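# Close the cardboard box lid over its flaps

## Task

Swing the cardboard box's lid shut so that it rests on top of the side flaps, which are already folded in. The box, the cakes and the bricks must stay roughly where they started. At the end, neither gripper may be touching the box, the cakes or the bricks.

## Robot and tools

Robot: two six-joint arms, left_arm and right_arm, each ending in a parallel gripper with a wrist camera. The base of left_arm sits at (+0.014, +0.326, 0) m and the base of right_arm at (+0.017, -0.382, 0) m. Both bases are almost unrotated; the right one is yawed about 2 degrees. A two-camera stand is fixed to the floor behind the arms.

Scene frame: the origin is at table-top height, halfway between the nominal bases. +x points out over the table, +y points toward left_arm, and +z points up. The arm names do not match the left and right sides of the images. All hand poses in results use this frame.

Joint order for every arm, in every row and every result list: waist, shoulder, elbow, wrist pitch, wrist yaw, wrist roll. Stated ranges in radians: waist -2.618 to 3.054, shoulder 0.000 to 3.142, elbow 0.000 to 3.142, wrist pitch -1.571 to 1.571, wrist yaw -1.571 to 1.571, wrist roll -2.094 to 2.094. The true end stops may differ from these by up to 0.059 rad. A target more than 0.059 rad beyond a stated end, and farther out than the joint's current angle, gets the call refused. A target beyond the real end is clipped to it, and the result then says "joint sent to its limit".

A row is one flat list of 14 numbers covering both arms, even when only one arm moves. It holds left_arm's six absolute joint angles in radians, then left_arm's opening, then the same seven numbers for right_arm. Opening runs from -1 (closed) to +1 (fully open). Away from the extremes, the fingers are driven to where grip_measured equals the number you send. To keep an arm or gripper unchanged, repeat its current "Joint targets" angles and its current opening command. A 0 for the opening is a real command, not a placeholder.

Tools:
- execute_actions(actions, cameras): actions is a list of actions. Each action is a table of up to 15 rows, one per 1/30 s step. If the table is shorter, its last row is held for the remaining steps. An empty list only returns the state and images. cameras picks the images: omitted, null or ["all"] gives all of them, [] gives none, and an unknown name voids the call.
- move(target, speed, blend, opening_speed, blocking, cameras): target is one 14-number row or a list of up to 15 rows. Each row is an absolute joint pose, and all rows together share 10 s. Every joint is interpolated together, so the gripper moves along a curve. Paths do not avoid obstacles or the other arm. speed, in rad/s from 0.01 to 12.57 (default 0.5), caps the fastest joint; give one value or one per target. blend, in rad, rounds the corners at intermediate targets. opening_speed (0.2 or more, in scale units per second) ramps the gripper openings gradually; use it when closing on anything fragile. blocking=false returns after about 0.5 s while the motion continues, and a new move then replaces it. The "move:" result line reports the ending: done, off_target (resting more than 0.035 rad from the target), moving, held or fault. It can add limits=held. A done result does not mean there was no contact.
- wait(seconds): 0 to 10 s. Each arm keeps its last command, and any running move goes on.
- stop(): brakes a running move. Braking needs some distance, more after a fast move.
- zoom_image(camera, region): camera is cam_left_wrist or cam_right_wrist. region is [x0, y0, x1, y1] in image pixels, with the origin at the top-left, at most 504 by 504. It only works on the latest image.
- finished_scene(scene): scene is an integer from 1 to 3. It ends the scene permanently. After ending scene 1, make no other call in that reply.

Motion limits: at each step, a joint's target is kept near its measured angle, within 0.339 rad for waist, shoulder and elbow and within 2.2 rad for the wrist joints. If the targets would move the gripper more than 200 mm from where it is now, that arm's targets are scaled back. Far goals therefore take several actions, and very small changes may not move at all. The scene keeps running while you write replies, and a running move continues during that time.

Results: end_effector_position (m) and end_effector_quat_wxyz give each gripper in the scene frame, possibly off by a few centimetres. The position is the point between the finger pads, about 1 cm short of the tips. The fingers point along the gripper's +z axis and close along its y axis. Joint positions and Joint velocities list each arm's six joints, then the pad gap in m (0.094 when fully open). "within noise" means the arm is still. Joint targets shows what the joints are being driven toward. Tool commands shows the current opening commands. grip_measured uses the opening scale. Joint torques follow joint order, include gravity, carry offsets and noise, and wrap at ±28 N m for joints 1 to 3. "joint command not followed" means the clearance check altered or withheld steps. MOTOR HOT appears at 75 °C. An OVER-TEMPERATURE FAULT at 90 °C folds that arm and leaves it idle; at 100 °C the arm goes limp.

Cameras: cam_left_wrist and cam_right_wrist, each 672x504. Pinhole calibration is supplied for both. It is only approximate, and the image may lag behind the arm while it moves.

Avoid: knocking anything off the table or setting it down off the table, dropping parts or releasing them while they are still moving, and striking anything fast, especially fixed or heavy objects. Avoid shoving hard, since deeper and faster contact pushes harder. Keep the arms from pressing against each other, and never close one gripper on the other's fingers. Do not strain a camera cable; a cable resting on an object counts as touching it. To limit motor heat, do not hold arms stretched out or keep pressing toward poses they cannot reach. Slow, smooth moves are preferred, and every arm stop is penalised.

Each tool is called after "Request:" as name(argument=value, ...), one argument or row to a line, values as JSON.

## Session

Request:
execute_actions(
  actions=[],
)

Scene clock: 0.00 s.
left_arm: end_effector_position=(+0.4216, +0.3105, +0.1110) grip_measured=+1.000 end_effector_quat_wxyz=(+0.587, +0.010, +0.809, -0.019) | right_arm: end_effector_position=(+0.4182, -0.3377, +0.1132) grip_measured=+1.000 end_effector_quat_wxyz=(+0.601, -0.063, +0.796, +0.046)
Joint positions: left_arm=[-0.037 1.526 0.411 0.799 0.007 -0.018 0.094] | right_arm=[0.033 1.533 0.375 0.879 -0.083 -0.026 0.094]
Joint velocities: within noise
Joint torques (N m): no reading
Heat: left arm: 24 °C; right arm: 27 °C.
Joint targets: left_arm=[-0.037 1.518 0.419 0.800 0.007 -0.018] | right_arm=[0.033 1.529 0.380 0.872 -0.084 -0.026]
Tool commands: left_gripper/opening=+1.0 right_gripper/opening=+1.0
camera_calibration:
cam_left_wrist: T_world_to_cam=[[-0.0336783, -0.999424, -0.00414564, 0.326223], [-0.682385, 0.0260251, -0.73053, 0.397189], [0.730217, -0.0217741, -0.682868, -0.137432], [0, 0, 0, 1]] pos_world=[0.382378, 0.312705, 0.197663]
cam_right_wrist: T_world_to_cam=[[0.153883, -0.988086, 0.00236959, -0.399981], [-0.589196, -0.0936849, -0.80254, 0.34943], [0.793201, 0.122101, -0.596593, -0.137737], [0, 0, 0, 1]] pos_world=[0.376686, -0.345662, 0.199206]

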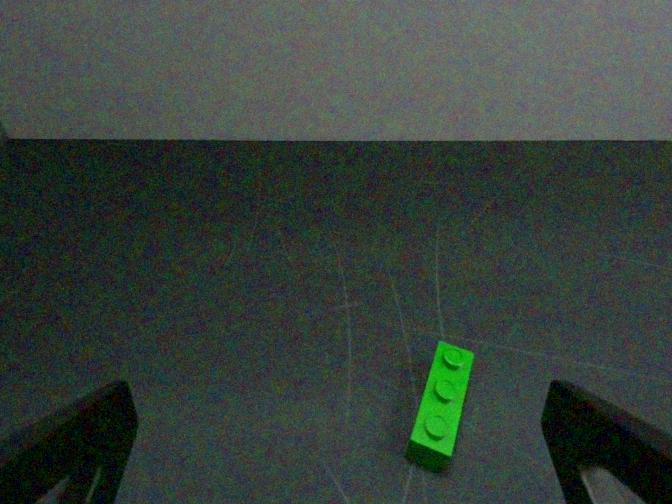

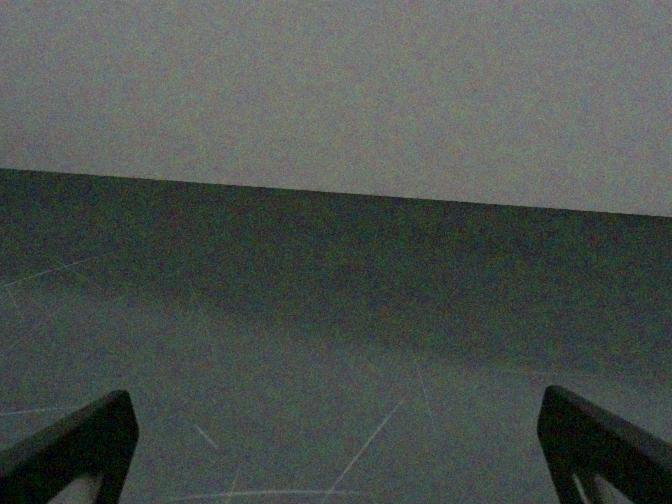

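Request:
move(
  target=[
    [0.0, 1.1, 1.1, -0.4, 0.3, 0.0, 1, 0.0, 1.1, 1.1, -0.4, -0.3, 0, 1],
    [0.2, 1.1, 1.1, -0.2, 1.5, 0.002, 1, -0.3, 1.1, 1.1, -0.2, -1.5, 0.056, 1],
  ],
  blend=0.1,
)

Scene clock: 8.10 s.
left_arm: end_effector_position=(+0.2786, +0.1961, +0.3789) grip_measured=+1.000 end_effector_quat_wxyz=(+0.494, +0.349, +0.624, -0.494) | right_arm: end_effector_position=(+0.2886, -0.2666, +0.3843) grip_measured=+1.000 end_effector_quat_wxyz=(+0.502, -0.318, +0.640, +0.488)
Joint positions: left_arm=[0.195 1.117 1.058 -0.207 1.486 -0.01 0.094] | right_arm=[-0.295 1.116 1.075 -0.213 -1.488 0.057 0.094]
Joint velocities: within noise
Joint torques (N m): left_arm=[0.4 -4.81 12.77 0.96 0.24 0.1] | right_arm=[-0.43 -3.52 9.61 1.58 -0.14 0]
Heat: left arm: 27 °C; right arm: 29 °C.
Joint targets: left_arm=[0.200 1.100 1.100 -0.200 1.500 0.002] | right_arm=[-0.300 1.100 1.100 -0.200 -1.500 0.056]
move: off_target (left_arm); left_arm: the elbow is farthest, 0.042 rad from its target
camera_calibration:
cam_left_wrist: T_world_to_cam=[[-0.92645, -0.280421, 0.251107, 0.219167], [-0.344319, 0.361766, -0.866354, 0.389848], [0.152102, -0.889094, -0.431713, 0.383447], [0, 0, 0, 1]] pos_world=[0.278956, 0.261345, 0.448251]
cam_right_wrist: T_world_to_cam=[[0.895641, -0.323457, -0.30529, -0.228959], [-0.393415, -0.255925, -0.883022, 0.428423], [0.207488, 0.910976, -0.35647, 0.405193], [0, 0, 0, 1]] pos_world=[0.289541, -0.333535, 0.452847]

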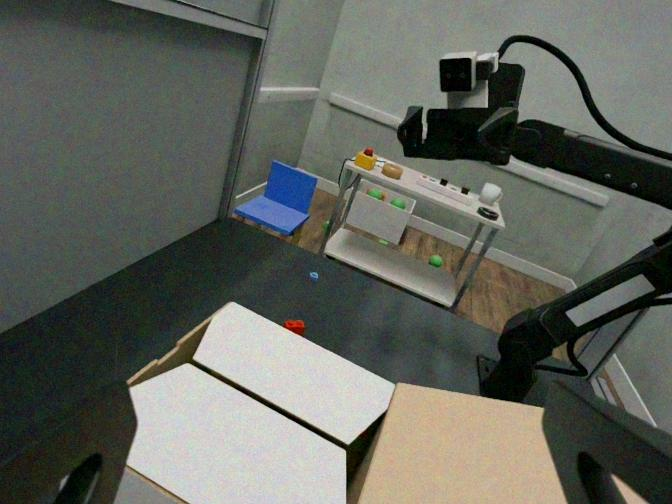

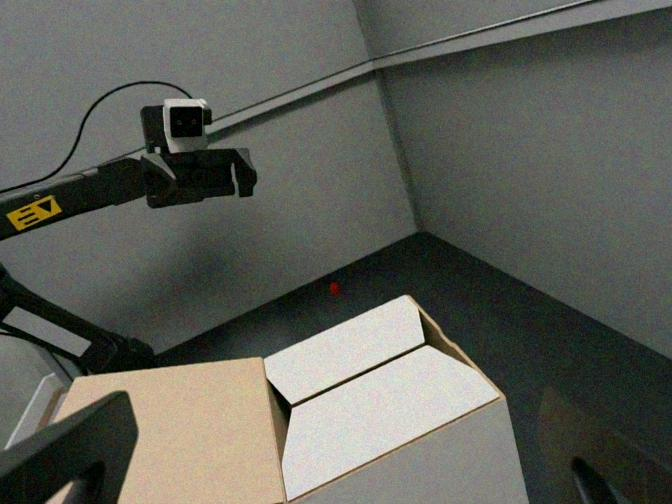

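Request:
move(
  target=[0.028, 0.906, 0.14, 0.777, 1.55, 1.1, 0.1, -0.3, 1.1, 1.1, -0.2, -1.5, 0.056, 1],
)

Scene clock: 27.10 s.
left_arm: end_effector_position=(+0.1733, +0.1519, +0.2046) grip_measured=+0.103 end_effector_quat_wxyz=(+0.693, +0.683, +0.182, -0.140) | right_arm: end_effector_position=(+0.2885, -0.2666, +0.3844) grip_measured=+1.000 end_effector_quat_wxyz=(+0.501, -0.318, +0.639, +0.488)
Joint positions: left_arm=[0.032 0.916 0.158 0.776 1.541 1.093 0.052] | right_arm=[-0.295 1.116 1.075 -0.213 -1.489 0.058 0.094]
Joint velocities: within noise
Joint torques (N m): left_arm=[-0.23 -1.62 6.37 0.87 0.11 0.03] | right_arm=[-0.46 -3.75 9.59 1.52 -0.21 0.02]
Heat: left arm: 31 °C; right arm: 32 °C.
Joint targets: left_arm=[0.028 0.906 0.140 0.777 1.550 1.100] | right_arm=[-0.300 1.100 1.100 -0.200 -1.500 0.056]
move: done
camera_calibration:
cam_left_wrist: T_world_to_cam=[[-0.423677, -0.0385933, -0.904991, 0.265713], [0.791153, 0.470763, -0.390459, -0.0922409], [0.441106, -0.881415, -0.168918, 0.179784], [0, 0, 0, 1]] pos_world=[0.106249, 0.212143, 0.23482]
cam_right_wrist: T_world_to_cam=[[0.89591, -0.322751, -0.30525, -0.228789], [-0.393127, -0.256033, -0.883118, 0.428436], [0.206873, 0.911196, -0.356265, 0.405387], [0, 0, 0, 1]] pos_world=[0.28954, -0.333535, 0.452947]

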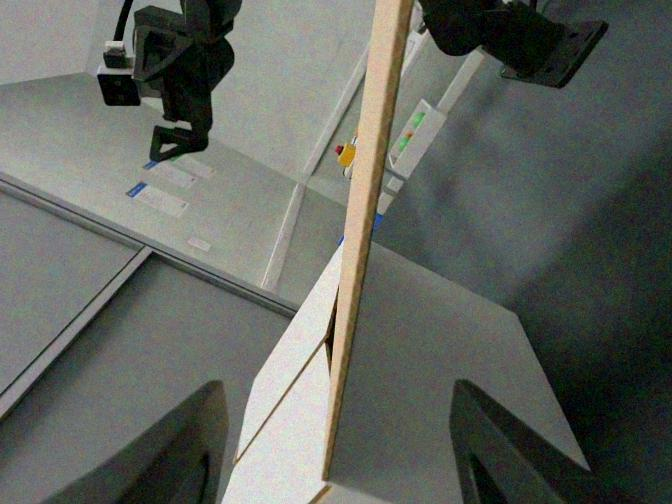

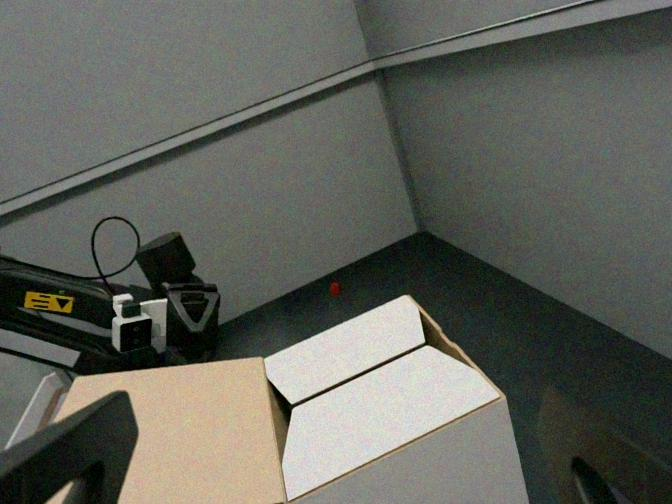

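Request:
move(
  target=[-0.371, 0.996, 0.173, 0.835, 1.2, 1.1, 0.1, -0.3, 1.1, 1.1, -0.2, -1.5, 0.056, 1],
  speed=0.25,
)

Scene clock: 31.83 s.
left_arm: end_effector_position=(+0.1583, +0.0910, +0.1980) grip_measured=+0.103 end_effector_quat_wxyz=(+0.686, +0.688, +0.167, -0.169) | right_arm: end_effector_position=(+0.2884, -0.2666, +0.3844) grip_measured=+1.000 end_effector_quat_wxyz=(+0.501, -0.319, +0.639, +0.488)
Joint positions: left_arm=[-0.367 0.993 0.158 0.831 1.206 1.094 0.052] | right_arm=[-0.295 1.116 1.075 -0.212 -1.489 0.058 0.094]
Joint velocities: within noise
Joint torques (N m): left_arm=[-0.32 -1.11 9.5 1.05 -0.08 0.05] | right_arm=[-0.44 -3.41 9.62 1.51 -0.2 0.03]
Heat: left arm: 30 °C; right arm: 32 °C.
Joint targets: left_arm=[-0.371 0.996 0.173 0.835 1.200 1.100] | right_arm=[-0.300 1.100 1.100 -0.200 -1.500 0.056]
move: done
camera_calibration:
cam_left_wrist: T_world_to_cam=[[-0.443243, -0.0100845, -0.896345, 0.249842], [0.811392, 0.420519, -0.405965, -0.0498819], [0.381024, -0.907228, -0.17821, 0.145383], [0, 0, 0, 1]] pos_world=[0.0958202, 0.155391, 0.229603]
cam_right_wrist: T_world_to_cam=[[0.896137, -0.322394, -0.30496, -0.228777], [-0.392727, -0.256136, -0.883266, 0.428314], [0.206648, 0.911294, -0.356145, 0.405451], [0, 0, 0, 1]] pos_world=[0.289441, -0.333535, 0.452947]

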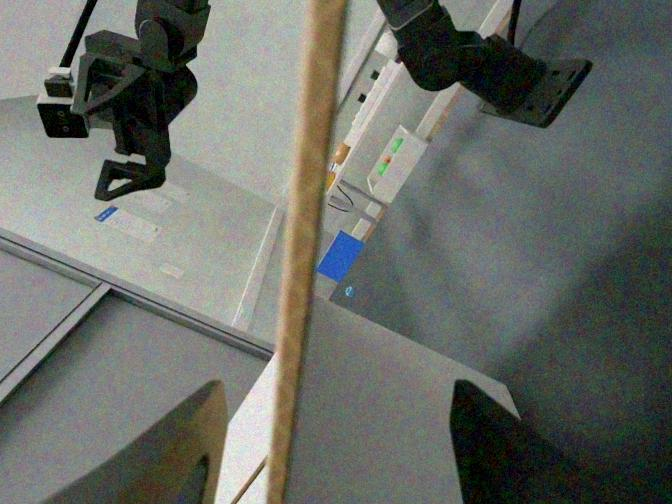

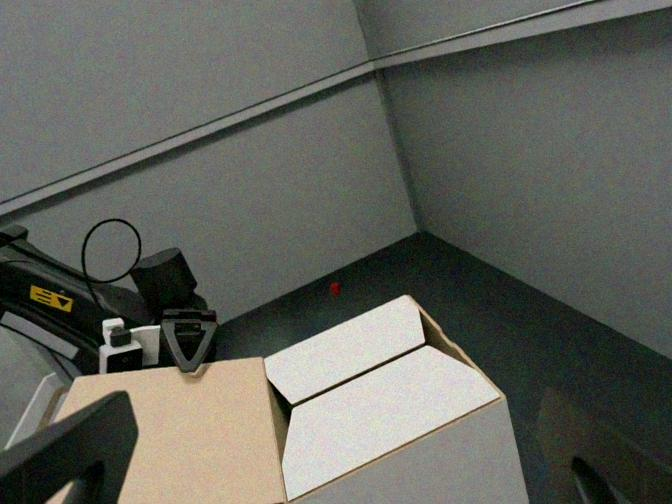

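Request:
move(
  target=[-0.512, 1.079, 0.20, 0.89, 1.059, 1.1, 0.1, -0.3, 1.1, 1.1, -0.2, -1.5, 0.056, 1],
  speed=0.25,
)

Request:
move(
  target=[-0.512, 1.079, 0.20, 0.89, 1.059, 1.1, -0.3, -0.3, 1.1, 1.1, -0.2, -1.5, 0.056, 1],
  opening_speed=0.5,
)

Scene clock: 45.53 s.
left_arm: end_effector_position=(+0.1545, +0.0677, +0.1899) grip_measured=+0.103 end_effector_quat_wxyz=(+0.680, +0.690, +0.173, -0.176) | right_arm: end_effector_position=(+0.2884, -0.2666, +0.3844) grip_measured=+1.000 end_effector_quat_wxyz=(+0.501, -0.319, +0.639, +0.488)
Joint positions: left_arm=[-0.508 1.075 0.164 0.886 1.069 1.095 0.052] | right_arm=[-0.295 1.116 1.075 -0.212 -1.489 0.058 0.094]
Joint velocities: within noise
Joint torques (N m): left_arm=[-0.29 -1.73 11.06 1.2 -0.08 0.01] | right_arm=[-0.49 -3.54 9.43 1.54 -0.16 -0.01]
Heat: left arm: 29 °C; right arm: 33 °C.
Joint targets: left_arm=[-0.512 1.079 0.200 0.890 1.059 1.100] | right_arm=[-0.300 1.100 1.100 -0.200 -1.500 0.056]
move: off_target (left_arm); left_arm: the elbow is farthest, 0.036 rad from its target
camera_calibration:
cam_left_wrist: T_world_to_cam=[[-0.459292, 0.00222364, -0.888282, 0.240805], [0.806131, 0.421065, -0.415761, -0.0375929], [0.3731, -0.907028, -0.195184, 0.12867], [0, 0, 0, 1]] pos_world=[0.0928981, 0.132001, 0.223388]
cam_right_wrist: T_world_to_cam=[[0.896137, -0.322394, -0.30496, -0.228777], [-0.392727, -0.256136, -0.883266, 0.428314], [0.206648, 0.911294, -0.356145, 0.405451], [0, 0, 0, 1]] pos_world=[0.289441, -0.333535, 0.452947]

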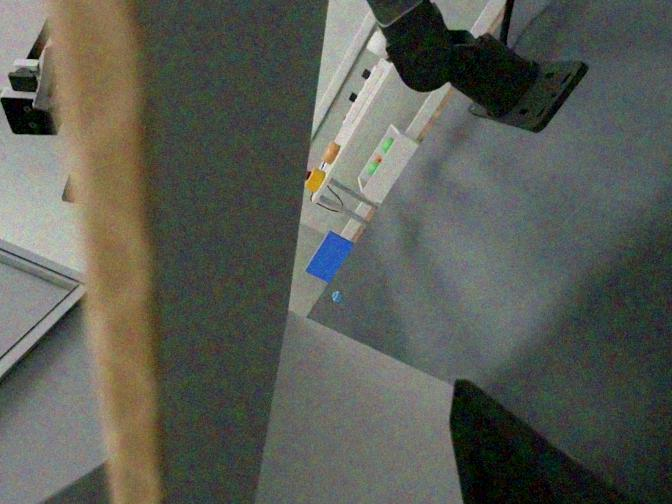

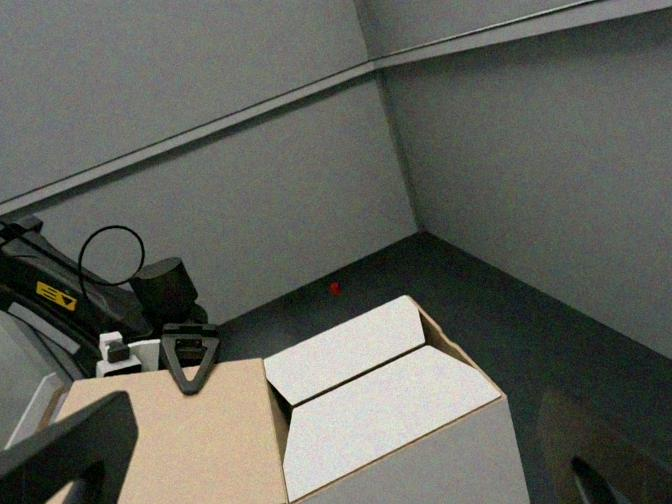

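Scene clock: 46.53 s.
left_arm: end_effector_position=(+0.1554, +0.0677, +0.1911) grip_measured=-0.297 end_effector_quat_wxyz=(+0.683, +0.689, +0.171, -0.172) | right_arm: end_effector_position=(+0.2884, -0.2666, +0.3844) grip_measured=+1.000 end_effector_quat_wxyz=(+0.501, -0.319, +0.639, +0.488)
Joint positions: left_arm=[-0.508 1.075 0.164 0.894 1.064 1.097 0.033] | right_arm=[-0.295 1.116 1.075 -0.212 -1.489 0.058 0.094]
Joint velocities: within noise
Joint torques (N m): left_arm=[-0.58 -1.57 11.26 1.13 0 0] | right_arm=[-0.39 -3.51 9.44 1.54 -0.2 -0.01]
Heat: left arm: 29 °C; right arm: 33 °C.
Joint targets: left_arm=[-0.512 1.079 0.200 0.890 1.059 1.100] | right_arm=[-0.300 1.100 1.100 -0.200 -1.500 0.056]
move: off_target (left_arm); left_arm: the elbow is farthest, 0.036 rad from its target
camera_calibration:
cam_left_wrist: T_world_to_cam=[[-0.451687, -0.00329041, -0.89217, 0.242198], [0.807574, 0.423532, -0.41042, -0.0392448], [0.379213, -0.905875, -0.188647, 0.126267], [0, 0, 0, 1]] pos_world=[0.0932089, 0.1318, 0.223795]
cam_right_wrist: T_world_to_cam=[[0.896137, -0.322394, -0.30496, -0.228777], [-0.392727, -0.256136, -0.883266, 0.428314], [0.206648, 0.911294, -0.356145, 0.405451], [0, 0, 0, 1]] pos_world=[0.289441, -0.333535, 0.452947]

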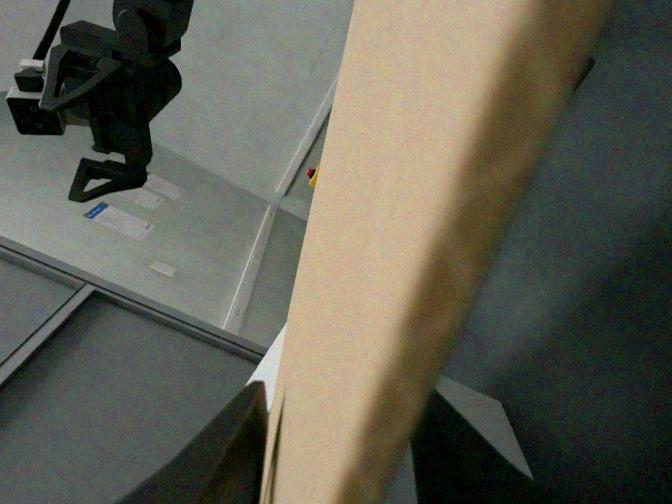

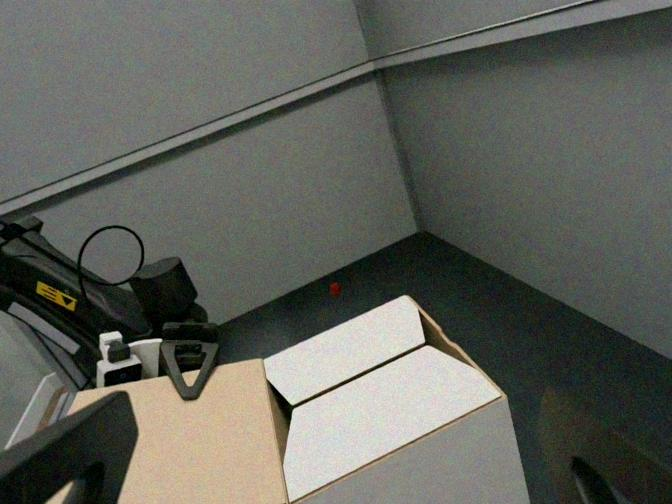

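Request:
move(
  target=[
    [-0.489, 0.988, 0.325, 0.685, 1.082, 0.85, -0.3, -0.3, 1.1, 1.1, -0.2, -1.5, 0.056, 1],
    [-0.425, 1.072, 0.46, 0.638, 1.146, 0.524, -0.3, -0.3, 1.1, 1.1, -0.2, -1.5, 0.056, 1],
    [-0.366, 1.202, 0.58, 0.649, 1.205, 0.175, -0.3, -0.3, 1.1, 1.1, -0.2, -1.5, 0.056, 1],
  ],
  speed=0.25,
  blend=0.08,
)

Scene clock: 54.73 s.
left_arm: end_effector_position=(+0.2224, +0.0647, +0.2610) grip_measured=-0.297 end_effector_quat_wxyz=(+0.541, +0.544, +0.453, -0.454) | right_arm: end_effector_position=(+0.2884, -0.2666, +0.3844) grip_measured=+1.000 end_effector_quat_wxyz=(+0.501, -0.319, +0.639, +0.488)
Joint positions: left_arm=[-0.373 1.198 0.539 0.651 1.201 0.185 0.033] | right_arm=[-0.295 1.116 1.075 -0.212 -1.489 0.058 0.094]
Joint velocities: within noise
Joint torques (N m): left_arm=[0.59 -3.26 12.26 0.98 0.04 -0.09] | right_arm=[-0.39 -3.59 9.69 1.54 -0.18 -0.01]
Heat: left arm: 29 °C; right arm: 33 °C.
Joint targets: left_arm=[-0.366 1.202 0.580 0.649 1.205 0.175] | right_arm=[-0.300 1.100 1.100 -0.200 -1.500 0.056]
move: off_target (left_arm); left_arm: the elbow is farthest, 0.041 rad from its target
camera_calibration:
cam_left_wrist: T_world_to_cam=[[-0.980241, -0.00761655, -0.197661, 0.271451], [0.175873, 0.423797, -0.888518, 0.20187], [0.0905357, -0.905725, -0.414084, 0.234488], [0, 0, 0, 1]] pos_world=[0.209355, 0.128897, 0.330119]
cam_right_wrist: T_world_to_cam=[[0.896137, -0.322394, -0.30496, -0.228777], [-0.392727, -0.256136, -0.883266, 0.428314], [0.206648, 0.911294, -0.356145, 0.405451], [0, 0, 0, 1]] pos_world=[0.289441, -0.333535, 0.452947]

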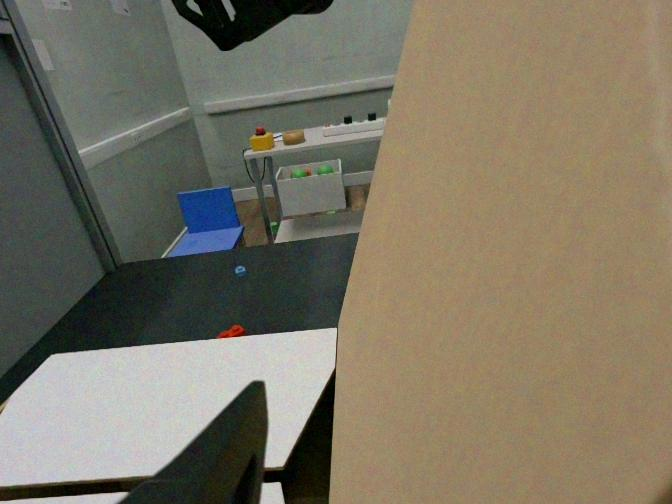

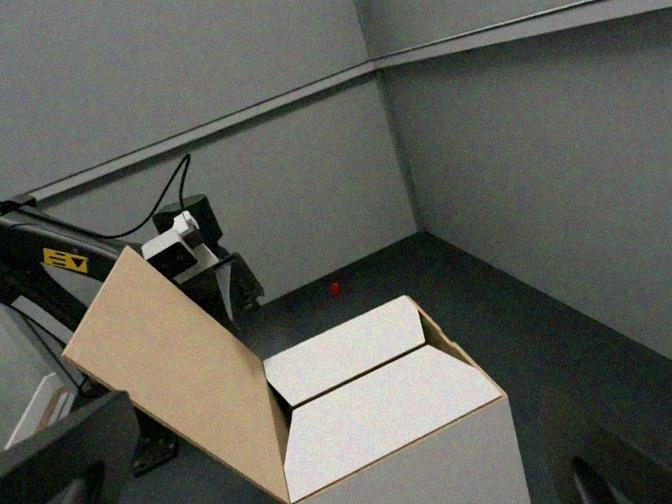

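Request:
move(
  target=[
    [-0.318, 1.353, 0.685, 0.695, 1.253, -0.175, -0.3, -0.3, 1.1, 1.1, -0.2, -1.5, 0.056, 1],
    [-0.2825, 1.509, 0.762, 0.775, 1.288, -0.524, -0.3, -0.3, 1.1, 1.1, -0.2, -1.5, 0.056, 1],
    [-0.259, 1.662, 0.81, 0.88, 1.311, -0.873, -0.3, -0.3, 1.1, 1.1, -0.2, -1.5, 0.056, 1],
    [-0.248, 1.77, 0.82, 0.972, 1.322, -1.13, -0.3, -0.3, 1.1, 1.1, -0.2, -1.5, 0.056, 1],
  ],
  speed=0.25,
  blend=0.08,
)

Scene clock: 64.33 s.
left_arm: end_effector_position=(+0.3290, +0.0645, +0.2141) grip_measured=-0.298 end_effector_quat_wxyz=(+0.157, +0.164, +0.686, -0.691) | right_arm: end_effector_position=(+0.2884, -0.2666, +0.3845) grip_measured=+1.000 end_effector_quat_wxyz=(+0.502, -0.319, +0.639, +0.488)
Joint positions: left_arm=[-0.253 1.751 0.792 0.975 1.327 -1.128 0.033] | right_arm=[-0.295 1.116 1.075 -0.212 -1.489 0.058 0.094]
Joint velocities: within noise
Joint torques (N m): left_arm=[-0.02 -6.68 9.8 0.92 -0.05 -0.01] | right_arm=[-0.21 -3.62 9.69 1.52 -0.19 0.01]
Heat: left arm: 30 °C; right arm: 34 °C.
Joint targets: left_arm=[-0.248 1.770 0.820 0.972 1.322 -1.130] | right_arm=[-0.300 1.100 1.100 -0.200 -1.500 0.056]
move: done
camera_calibration:
cam_left_wrist: T_world_to_cam=[[-0.461291, -0.00390741, 0.887241, -0.0366829], [-0.801991, 0.429561, -0.415076, 0.361594], [-0.379502, -0.903029, -0.201286, 0.31403], [0, 0, 0, 1]] pos_world=[0.392249, 0.128108, 0.245846]
cam_right_wrist: T_world_to_cam=[[0.896227, -0.322506, -0.304576, -0.228985], [-0.392424, -0.256276, -0.883361, 0.42831], [0.206834, 0.911215, -0.356241, 0.40545], [0, 0, 0, 1]] pos_world=[0.289441, -0.333535, 0.453047]

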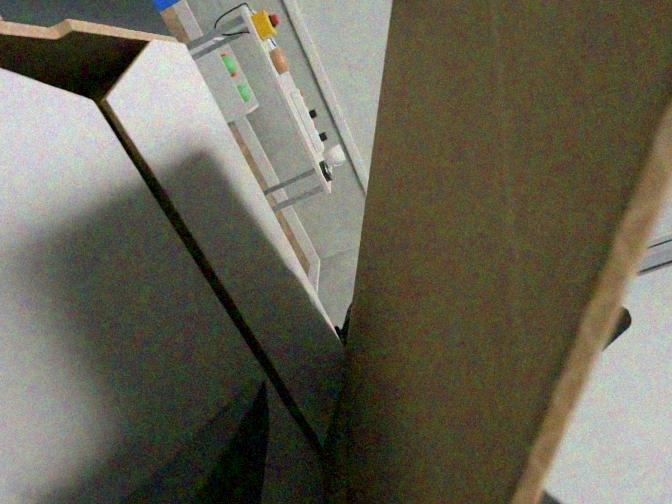

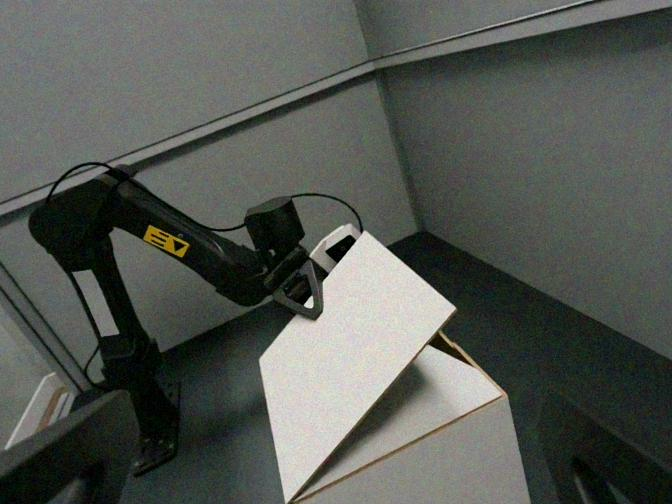

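Request:
move(
  target=[
    [-0.246, 1.81, 0.825, 1.005, 1.325, -1.2, -0.3, -0.3, 1.1, 1.1, -0.2, -1.5, 0.056, 1],
    [0.073, 1.80, 0.815, 1.005, 1.55, -1.2, -0.3, -0.3, 1.1, 1.1, -0.2, -1.5, 0.056, 1],
  ],
  speed=0.25,
)

Scene clock: 73.40 s.
left_arm: end_effector_position=(+0.3647, +0.1715, +0.2048) grip_measured=-0.298 end_effector_quat_wxyz=(+0.173, +0.103, +0.699, -0.686) | right_arm: end_effector_position=(+0.2884, -0.2666, +0.3845) grip_measured=+1.000 end_effector_quat_wxyz=(+0.502, -0.319, +0.639, +0.488)
Joint positions: left_arm=[0.073 1.798 0.805 1.011 1.542 -1.197 0.033] | right_arm=[-0.295 1.116 1.075 -0.212 -1.489 0.058 0.094]
Joint velocities: within noise
Joint torques (N m): left_arm=[-0.02 -8.12 8.05 0.83 0.1 -0.08] | right_arm=[-0.42 -3.64 9.7 1.52 -0.17 -0.01]
Heat: left arm: 29 °C; right arm: 34 °C.
Joint targets: left_arm=[0.073 1.800 0.815 1.005 1.550 -1.200] | right_arm=[-0.300 1.100 1.100 -0.200 -1.500 0.056]
move: done
camera_calibration:
cam_left_wrist: T_world_to_cam=[[-0.398569, -0.0520643, 0.915659, -0.0319512], [-0.870169, 0.336873, -0.359614, 0.369776], [-0.289738, -0.940109, -0.179572, 0.391528], [0, 0, 0, 1]] pos_world=[0.422474, 0.241848, 0.232541]
cam_right_wrist: T_world_to_cam=[[0.896227, -0.322506, -0.304576, -0.228985], [-0.392424, -0.256276, -0.883361, 0.42831], [0.206834, 0.911215, -0.356241, 0.40545], [0, 0, 0, 1]] pos_world=[0.289441, -0.333535, 0.453047]

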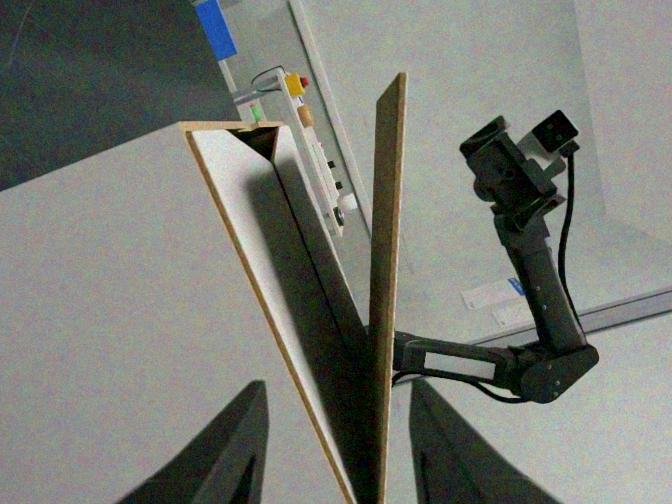

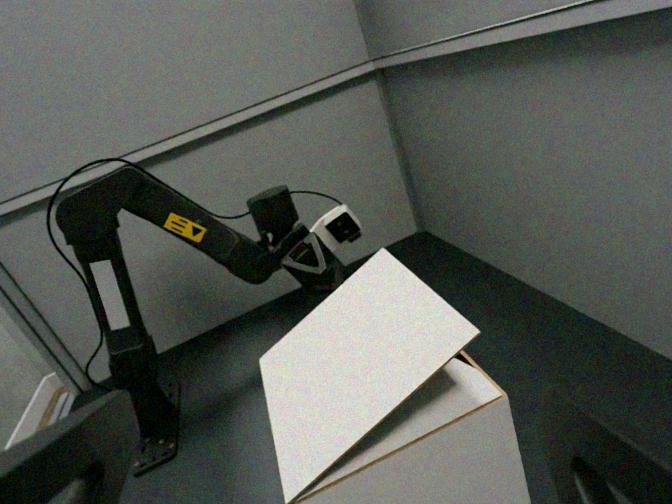

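Request:
move(
  target=[
    [0.1, 1.98, 2.45, -1.25, 0, 0, -1, -0.3, 1.1, 1.1, -0.2, -1.5, 0.056, 1],
    [-0.73, 1.98, 2.45, -1.25, 0, 0, -1, -0.3, 1.1, 1.1, -0.2, -1.5, 0.056, 1],
  ],
  speed=0.5,
  blend=0.05,
)

Request:
move(
  target=[
    [-0.73, 1.853, 2.07, -1.002, 0, 0, -1, -0.3, 1.1, 1.1, -0.2, -1.5, 0.056, 1],
    [-0.73, 1.777, 1.763, -0.771, 0, 0, -1, -0.3, 1.1, 1.1, -0.2, -1.5, 0.056, 1],
    [-0.73, 1.76, 1.6, -0.63, 0, 0, -1, -0.3, 1.1, 1.1, -0.2, -1.5, 0.056, 1],
  ],
  speed=0.2,
  blend=0.03,
)

Scene clock: 84.80 s.
left_arm: end_effector_position=(+0.3792, -0.0048, +0.3427) grip_measured=-0.994 end_effector_quat_wxyz=(+0.351, +0.330, +0.865, -0.140) | right_arm: end_effector_position=(+0.2884, -0.2666, +0.3845) grip_measured=+1.000 end_effector_quat_wxyz=(+0.502, -0.319, +0.639, +0.488)
Joint positions: left_arm=[-0.734 1.97 2.416 -1.241 0.006 -0.009 0] | right_arm=[-0.295 1.116 1.075 -0.212 -1.489 0.058 0.094]
Joint velocities: within noise
Joint torques (N m): left_arm=[0.32 -9.59 10.81 0.98 -0.05 0.06] | right_arm=[-0.43 -3.62 9.43 1.5 -0.19 0]
Heat: left arm: 30 °C; right arm: 34 °C.
Joint targets: left_arm=[-0.730 1.980 2.450 -1.250 0.000 0.000] | right_arm=[-0.300 1.100 1.100 -0.200 -1.500 0.056]
move: done
camera_calibration:
cam_left_wrist: T_world_to_cam=[[-0.674104, -0.738527, -0.0127008, 0.257655], [-0.693545, 0.638775, -0.33311, 0.416722], [0.254124, -0.215742, -0.942802, 0.313583], [0, 0, 0, 1]] pos_world=[0.383013, -0.00825304, 0.437734]
cam_right_wrist: T_world_to_cam=[[0.896227, -0.322506, -0.304576, -0.228985], [-0.392424, -0.256276, -0.883361, 0.42831], [0.206834, 0.911215, -0.356241, 0.40545], [0, 0, 0, 1]] pos_world=[0.289441, -0.333535, 0.453047]

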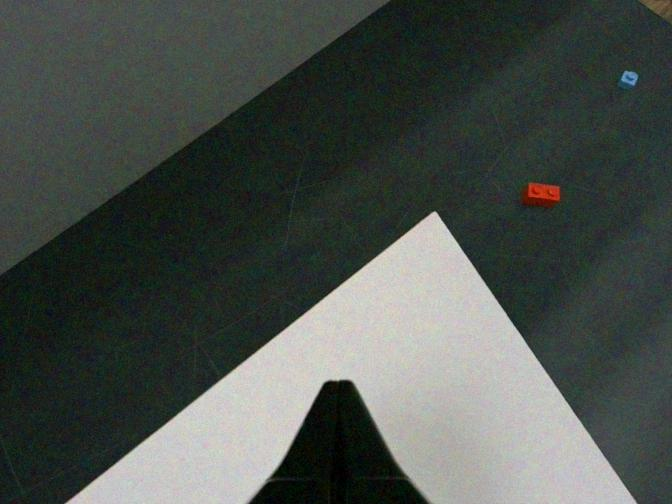

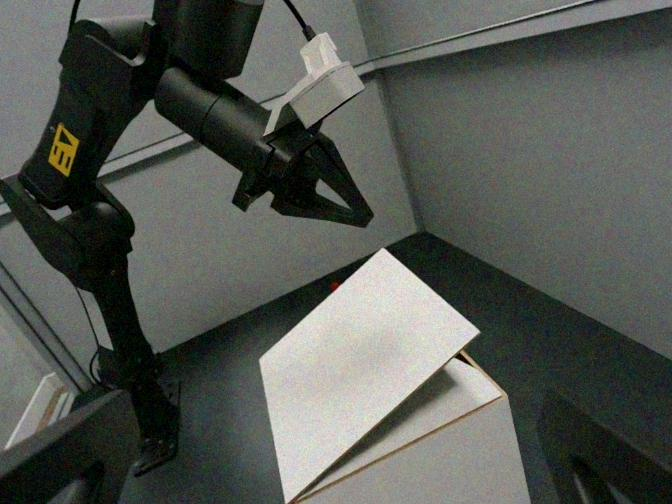

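Scene clock: 89.67 s.
left_arm: end_effector_position=(+0.3857, -0.0107, +0.2089) grip_measured=-0.994 end_effector_quat_wxyz=(+0.341, +0.332, +0.869, -0.136) | right_arm: end_effector_position=(+0.2884, -0.2666, +0.3845) grip_measured=+1.000 end_effector_quat_wxyz=(+0.502, -0.319, +0.639, +0.488)
Joint positions: left_arm=[-0.734 1.796 1.62 -0.643 0.006 -0.009 0] | right_arm=[-0.295 1.116 1.075 -0.212 -1.489 0.058 0.094]
Joint velocities: within noise
Joint torques (N m): left_arm=[0.61 -13.48 7.28 1.26 -0.09 0.07] | right_arm=[-0.49 -3.45 9.54 1.58 -0.18 -0.01]
Heat: left arm: 29 °C; right arm: 34 °C.
Joint targets: left_arm=[-0.730 1.760 1.600 -0.630 0.000 0.000] | right_arm=[-0.300 1.100 1.100 -0.200 -1.500 0.056]
move: off_target (left_arm); left_arm: the shoulder is farthest, 0.036 rad from its target
camera_calibration:
cam_left_wrist: T_world_to_cam=[[-0.674299, -0.738351, -0.0125671, 0.256056], [-0.699214, 0.643847, -0.310741, 0.378019], [0.237528, -0.200746, -0.950411, 0.192727], [0, 0, 0, 1]] pos_world=[0.391196, -0.0156379, 0.303854]
cam_right_wrist: T_world_to_cam=[[0.896227, -0.322506, -0.304576, -0.228985], [-0.392424, -0.256276, -0.883361, 0.42831], [0.206834, 0.911215, -0.356241, 0.40545], [0, 0, 0, 1]] pos_world=[0.289441, -0.333535, 0.453047]

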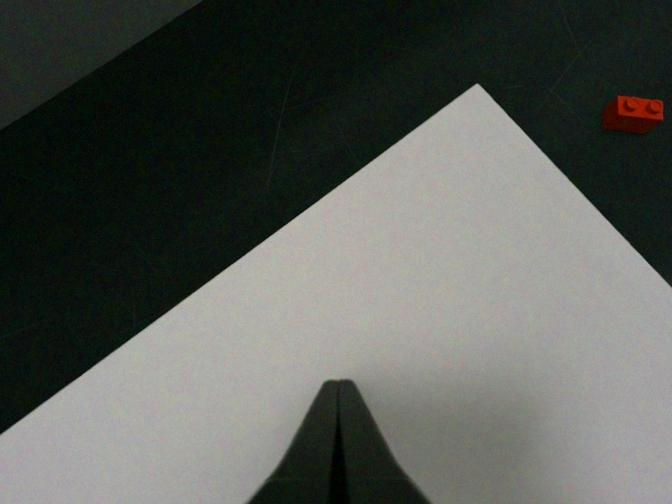

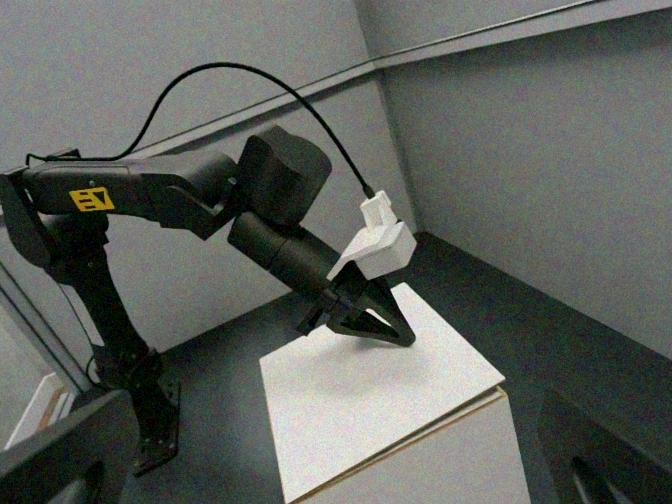

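Request:
move(
  target=[-0.73, 1.755, 1.51, -0.55, 0, 0, -1, -0.3, 1.1, 1.1, -0.2, -1.5, 0.056, 1],
  speed=0.1,
)

Request:
move(
  target=[-0.73, 1.755, 1.45, -0.5, 0, 0, -1, -0.3, 1.1, 1.1, -0.2, -1.5, 0.056, 1],
  speed=0.1,
)

Request:
move(
  target=[
    [-0.73, 1.777, 1.763, -0.771, 0, 0, -1, -0.3, 1.1, 1.1, -0.2, -1.5, 0.056, 1],
    [-0.73, 1.853, 2.1, -1.002, 0, 0, -1, -0.3, 1.1, 1.1, -0.2, -1.5, 0.056, 1],
    [0.0, 1.7, 1.9, -1.0, 0, 0, -1, -0.3, 1.1, 1.1, -0.2, -1.5, 0.056, 1],
  ],
  speed=0.4,
  blend=0.03,
)

Scene clock: 95.93 s.
left_arm: end_effector_position=(+0.3854, -0.0104, +0.1962) grip_measured=-0.994 end_effector_quat_wxyz=(+0.349, +0.330, +0.866, -0.140) | right_arm: end_effector_position=(+0.2884, -0.2666, +0.3845) grip_measured=+1.000 end_effector_quat_wxyz=(+0.502, -0.319, +0.639, +0.488)
Joint positions: left_arm=[-0.734 1.779 1.535 -0.556 0.006 -0.009 0] | right_arm=[-0.295 1.116 1.075 -0.212 -1.489 0.058 0.094]
Joint velocities: within noise
Joint torques (N m): left_arm=[0.38 -12.11 6.63 1.11 -0.07 0.09] | right_arm=[-0.61 -3.44 9.62 1.56 -0.19 0.01]
Heat: left arm: 30 °C; right arm: 34 °C.
Joint targets: left_arm=[-0.730 1.755 1.510 -0.550 0.000 0.000] | right_arm=[-0.300 1.100 1.100 -0.200 -1.500 0.056]
move: done
camera_calibration:
cam_left_wrist: T_world_to_cam=[[-0.674149, -0.738486, -0.0126732, 0.255897], [-0.694583, 0.639719, -0.32911, 0.375518], [0.251151, -0.213067, -0.944206, 0.174122], [0, 0, 0, 1]] pos_world=[0.38961, -0.0141503, 0.291237]
cam_right_wrist: T_world_to_cam=[[0.896227, -0.322506, -0.304576, -0.228985], [-0.392424, -0.256276, -0.883361, 0.42831], [0.206834, 0.911215, -0.356241, 0.40545], [0, 0, 0, 1]] pos_world=[0.289441, -0.333535, 0.453047]

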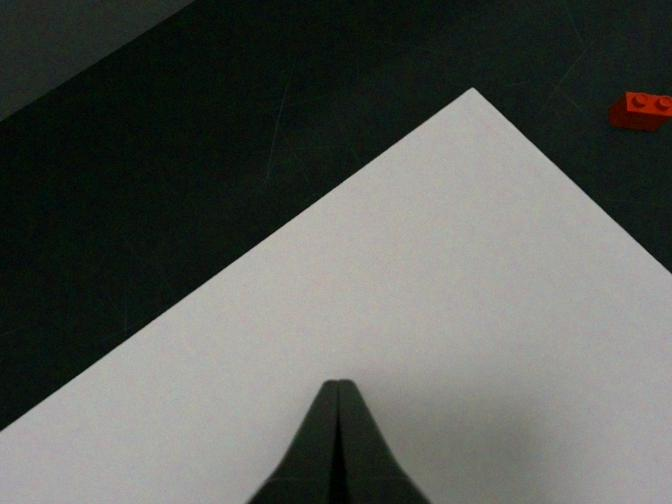

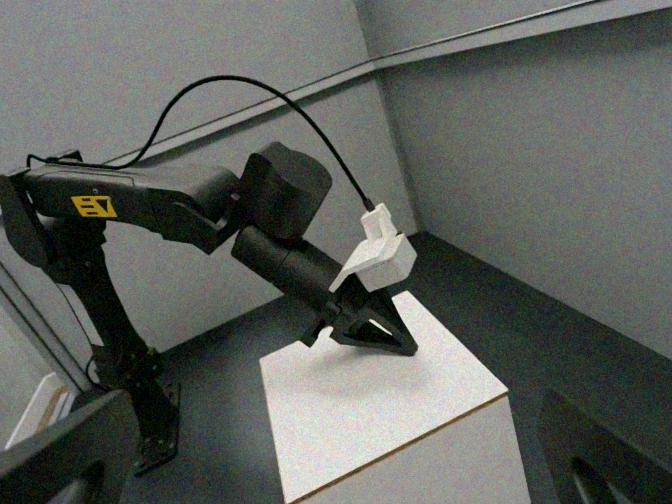

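Scene clock: 96.97 s.
left_arm: end_effector_position=(+0.3865, -0.0114, +0.1951) grip_measured=-0.994 end_effector_quat_wxyz=(+0.365, +0.328, +0.859, -0.146) | right_arm: end_effector_position=(+0.2884, -0.2666, +0.3845) grip_measured=+1.000 end_effector_quat_wxyz=(+0.502, -0.319, +0.639, +0.488)
Joint positions: left_arm=[-0.734 1.761 1.484 -0.486 0.006 -0.009 0] | right_arm=[-0.295 1.116 1.075 -0.212 -1.489 0.058 0.094]
Joint velocities: within noise
Joint torques (N m): left_arm=[0.34 -10.39 6.11 1.03 0.02 0.04] | right_arm=[-0.51 -3.55 9.65 1.55 -0.18 0.01]
Heat: left arm: 30 °C; right arm: 34 °C.
Joint targets: left_arm=[-0.730 1.755 1.450 -0.500 0.000 0.000] | right_arm=[-0.300 1.100 1.100 -0.200 -1.500 0.056]
move: done
camera_calibration:
cam_left_wrist: T_world_to_cam=[[-0.673818, -0.738786, -0.0128441, 0.255825], [-0.685367, 0.631404, -0.362769, 0.379396], [0.276119, -0.235638, -0.93179, 0.160324], [0, 0, 0, 1]] pos_world=[0.388136, -0.0127738, 0.290308]
cam_right_wrist: T_world_to_cam=[[0.896227, -0.322506, -0.304576, -0.228985], [-0.392424, -0.256276, -0.883361, 0.42831], [0.206834, 0.911215, -0.356241, 0.40545], [0, 0, 0, 1]] pos_world=[0.289441, -0.333535, 0.453047]

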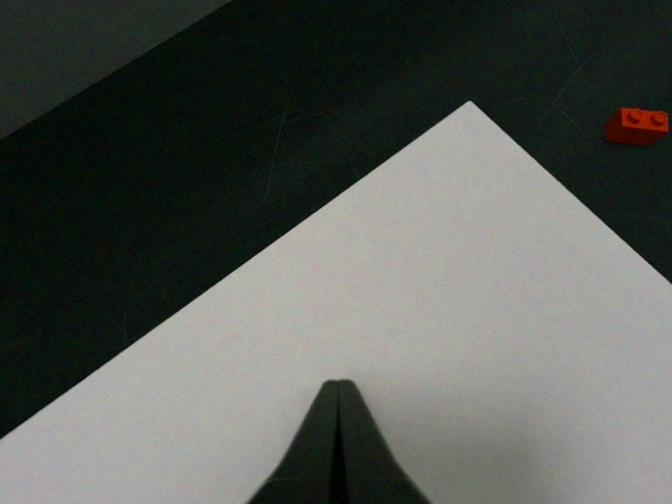

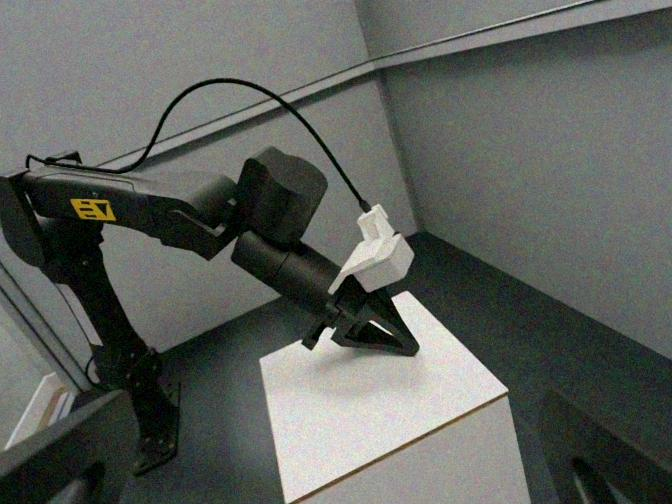

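Scene clock: 100.80 s.
left_arm: end_effector_position=(+0.4790, +0.3283, +0.3035) grip_measured=-0.994 end_effector_quat_wxyz=(+0.374, -0.005, +0.928, -0.001) | right_arm: end_effector_position=(+0.2884, -0.2666, +0.3845) grip_measured=+1.000 end_effector_quat_wxyz=(+0.502, -0.319, +0.639, +0.488)
Joint positions: left_arm=[0.004 1.732 1.921 -0.994 0 -0.009 0] | right_arm=[-0.295 1.116 1.075 -0.212 -1.489 0.058 0.094]
Joint velocities: within noise
Joint torques (N m): left_arm=[-0.35 -11.67 6.43 1.01 -0.01 0.05] | right_arm=[-0.46 -3.41 9.66 1.51 -0.15 0.01]
Heat: left arm: 30 °C; right arm: 35 °C.
Joint targets: left_arm=[0.000 1.700 1.900 -1.000 0.000 0.000] | right_arm=[-0.300 1.100 1.100 -0.200 -1.500 0.056]
move: done
camera_calibration:
cam_left_wrist: T_world_to_cam=[[0.00214485, -0.999848, -0.0172973, 0.333808], [-0.946033, 0.00357666, -0.324052, 0.586949], [0.324064, 0.0170588, -0.945881, 0.214153], [0, 0, 0, 1]] pos_world=[0.485158, 0.328005, 0.398539]
cam_right_wrist: T_world_to_cam=[[0.896227, -0.322506, -0.304576, -0.228985], [-0.392424, -0.256276, -0.883361, 0.42831], [0.206834, 0.911215, -0.356241, 0.40545], [0, 0, 0, 1]] pos_world=[0.289441, -0.333535, 0.453047]

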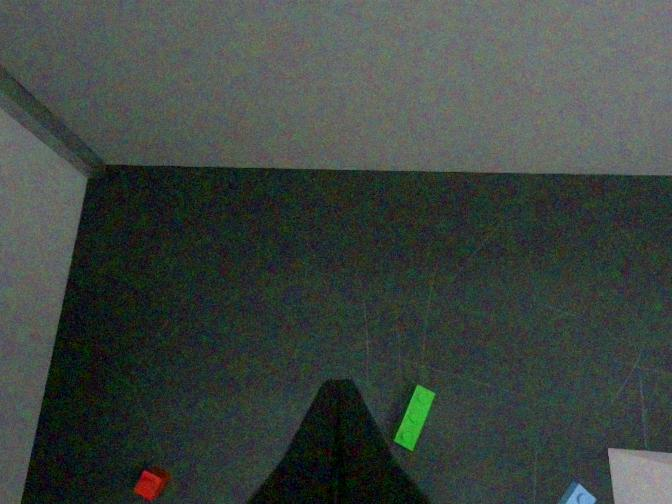

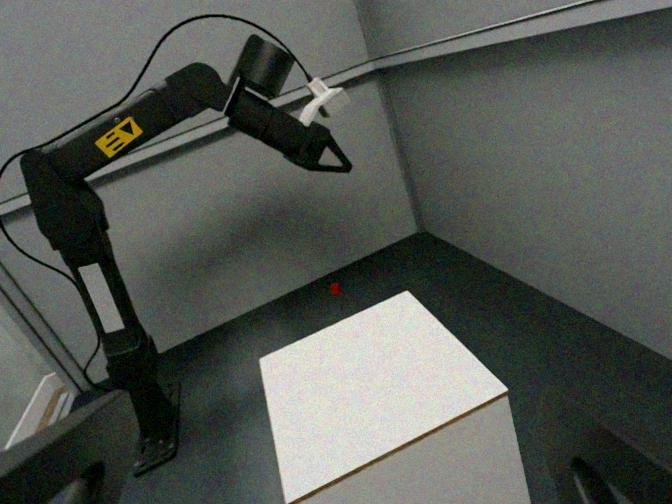

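Request:
finished_scene(
  scene=2,
)

The scene is finished: the task was done.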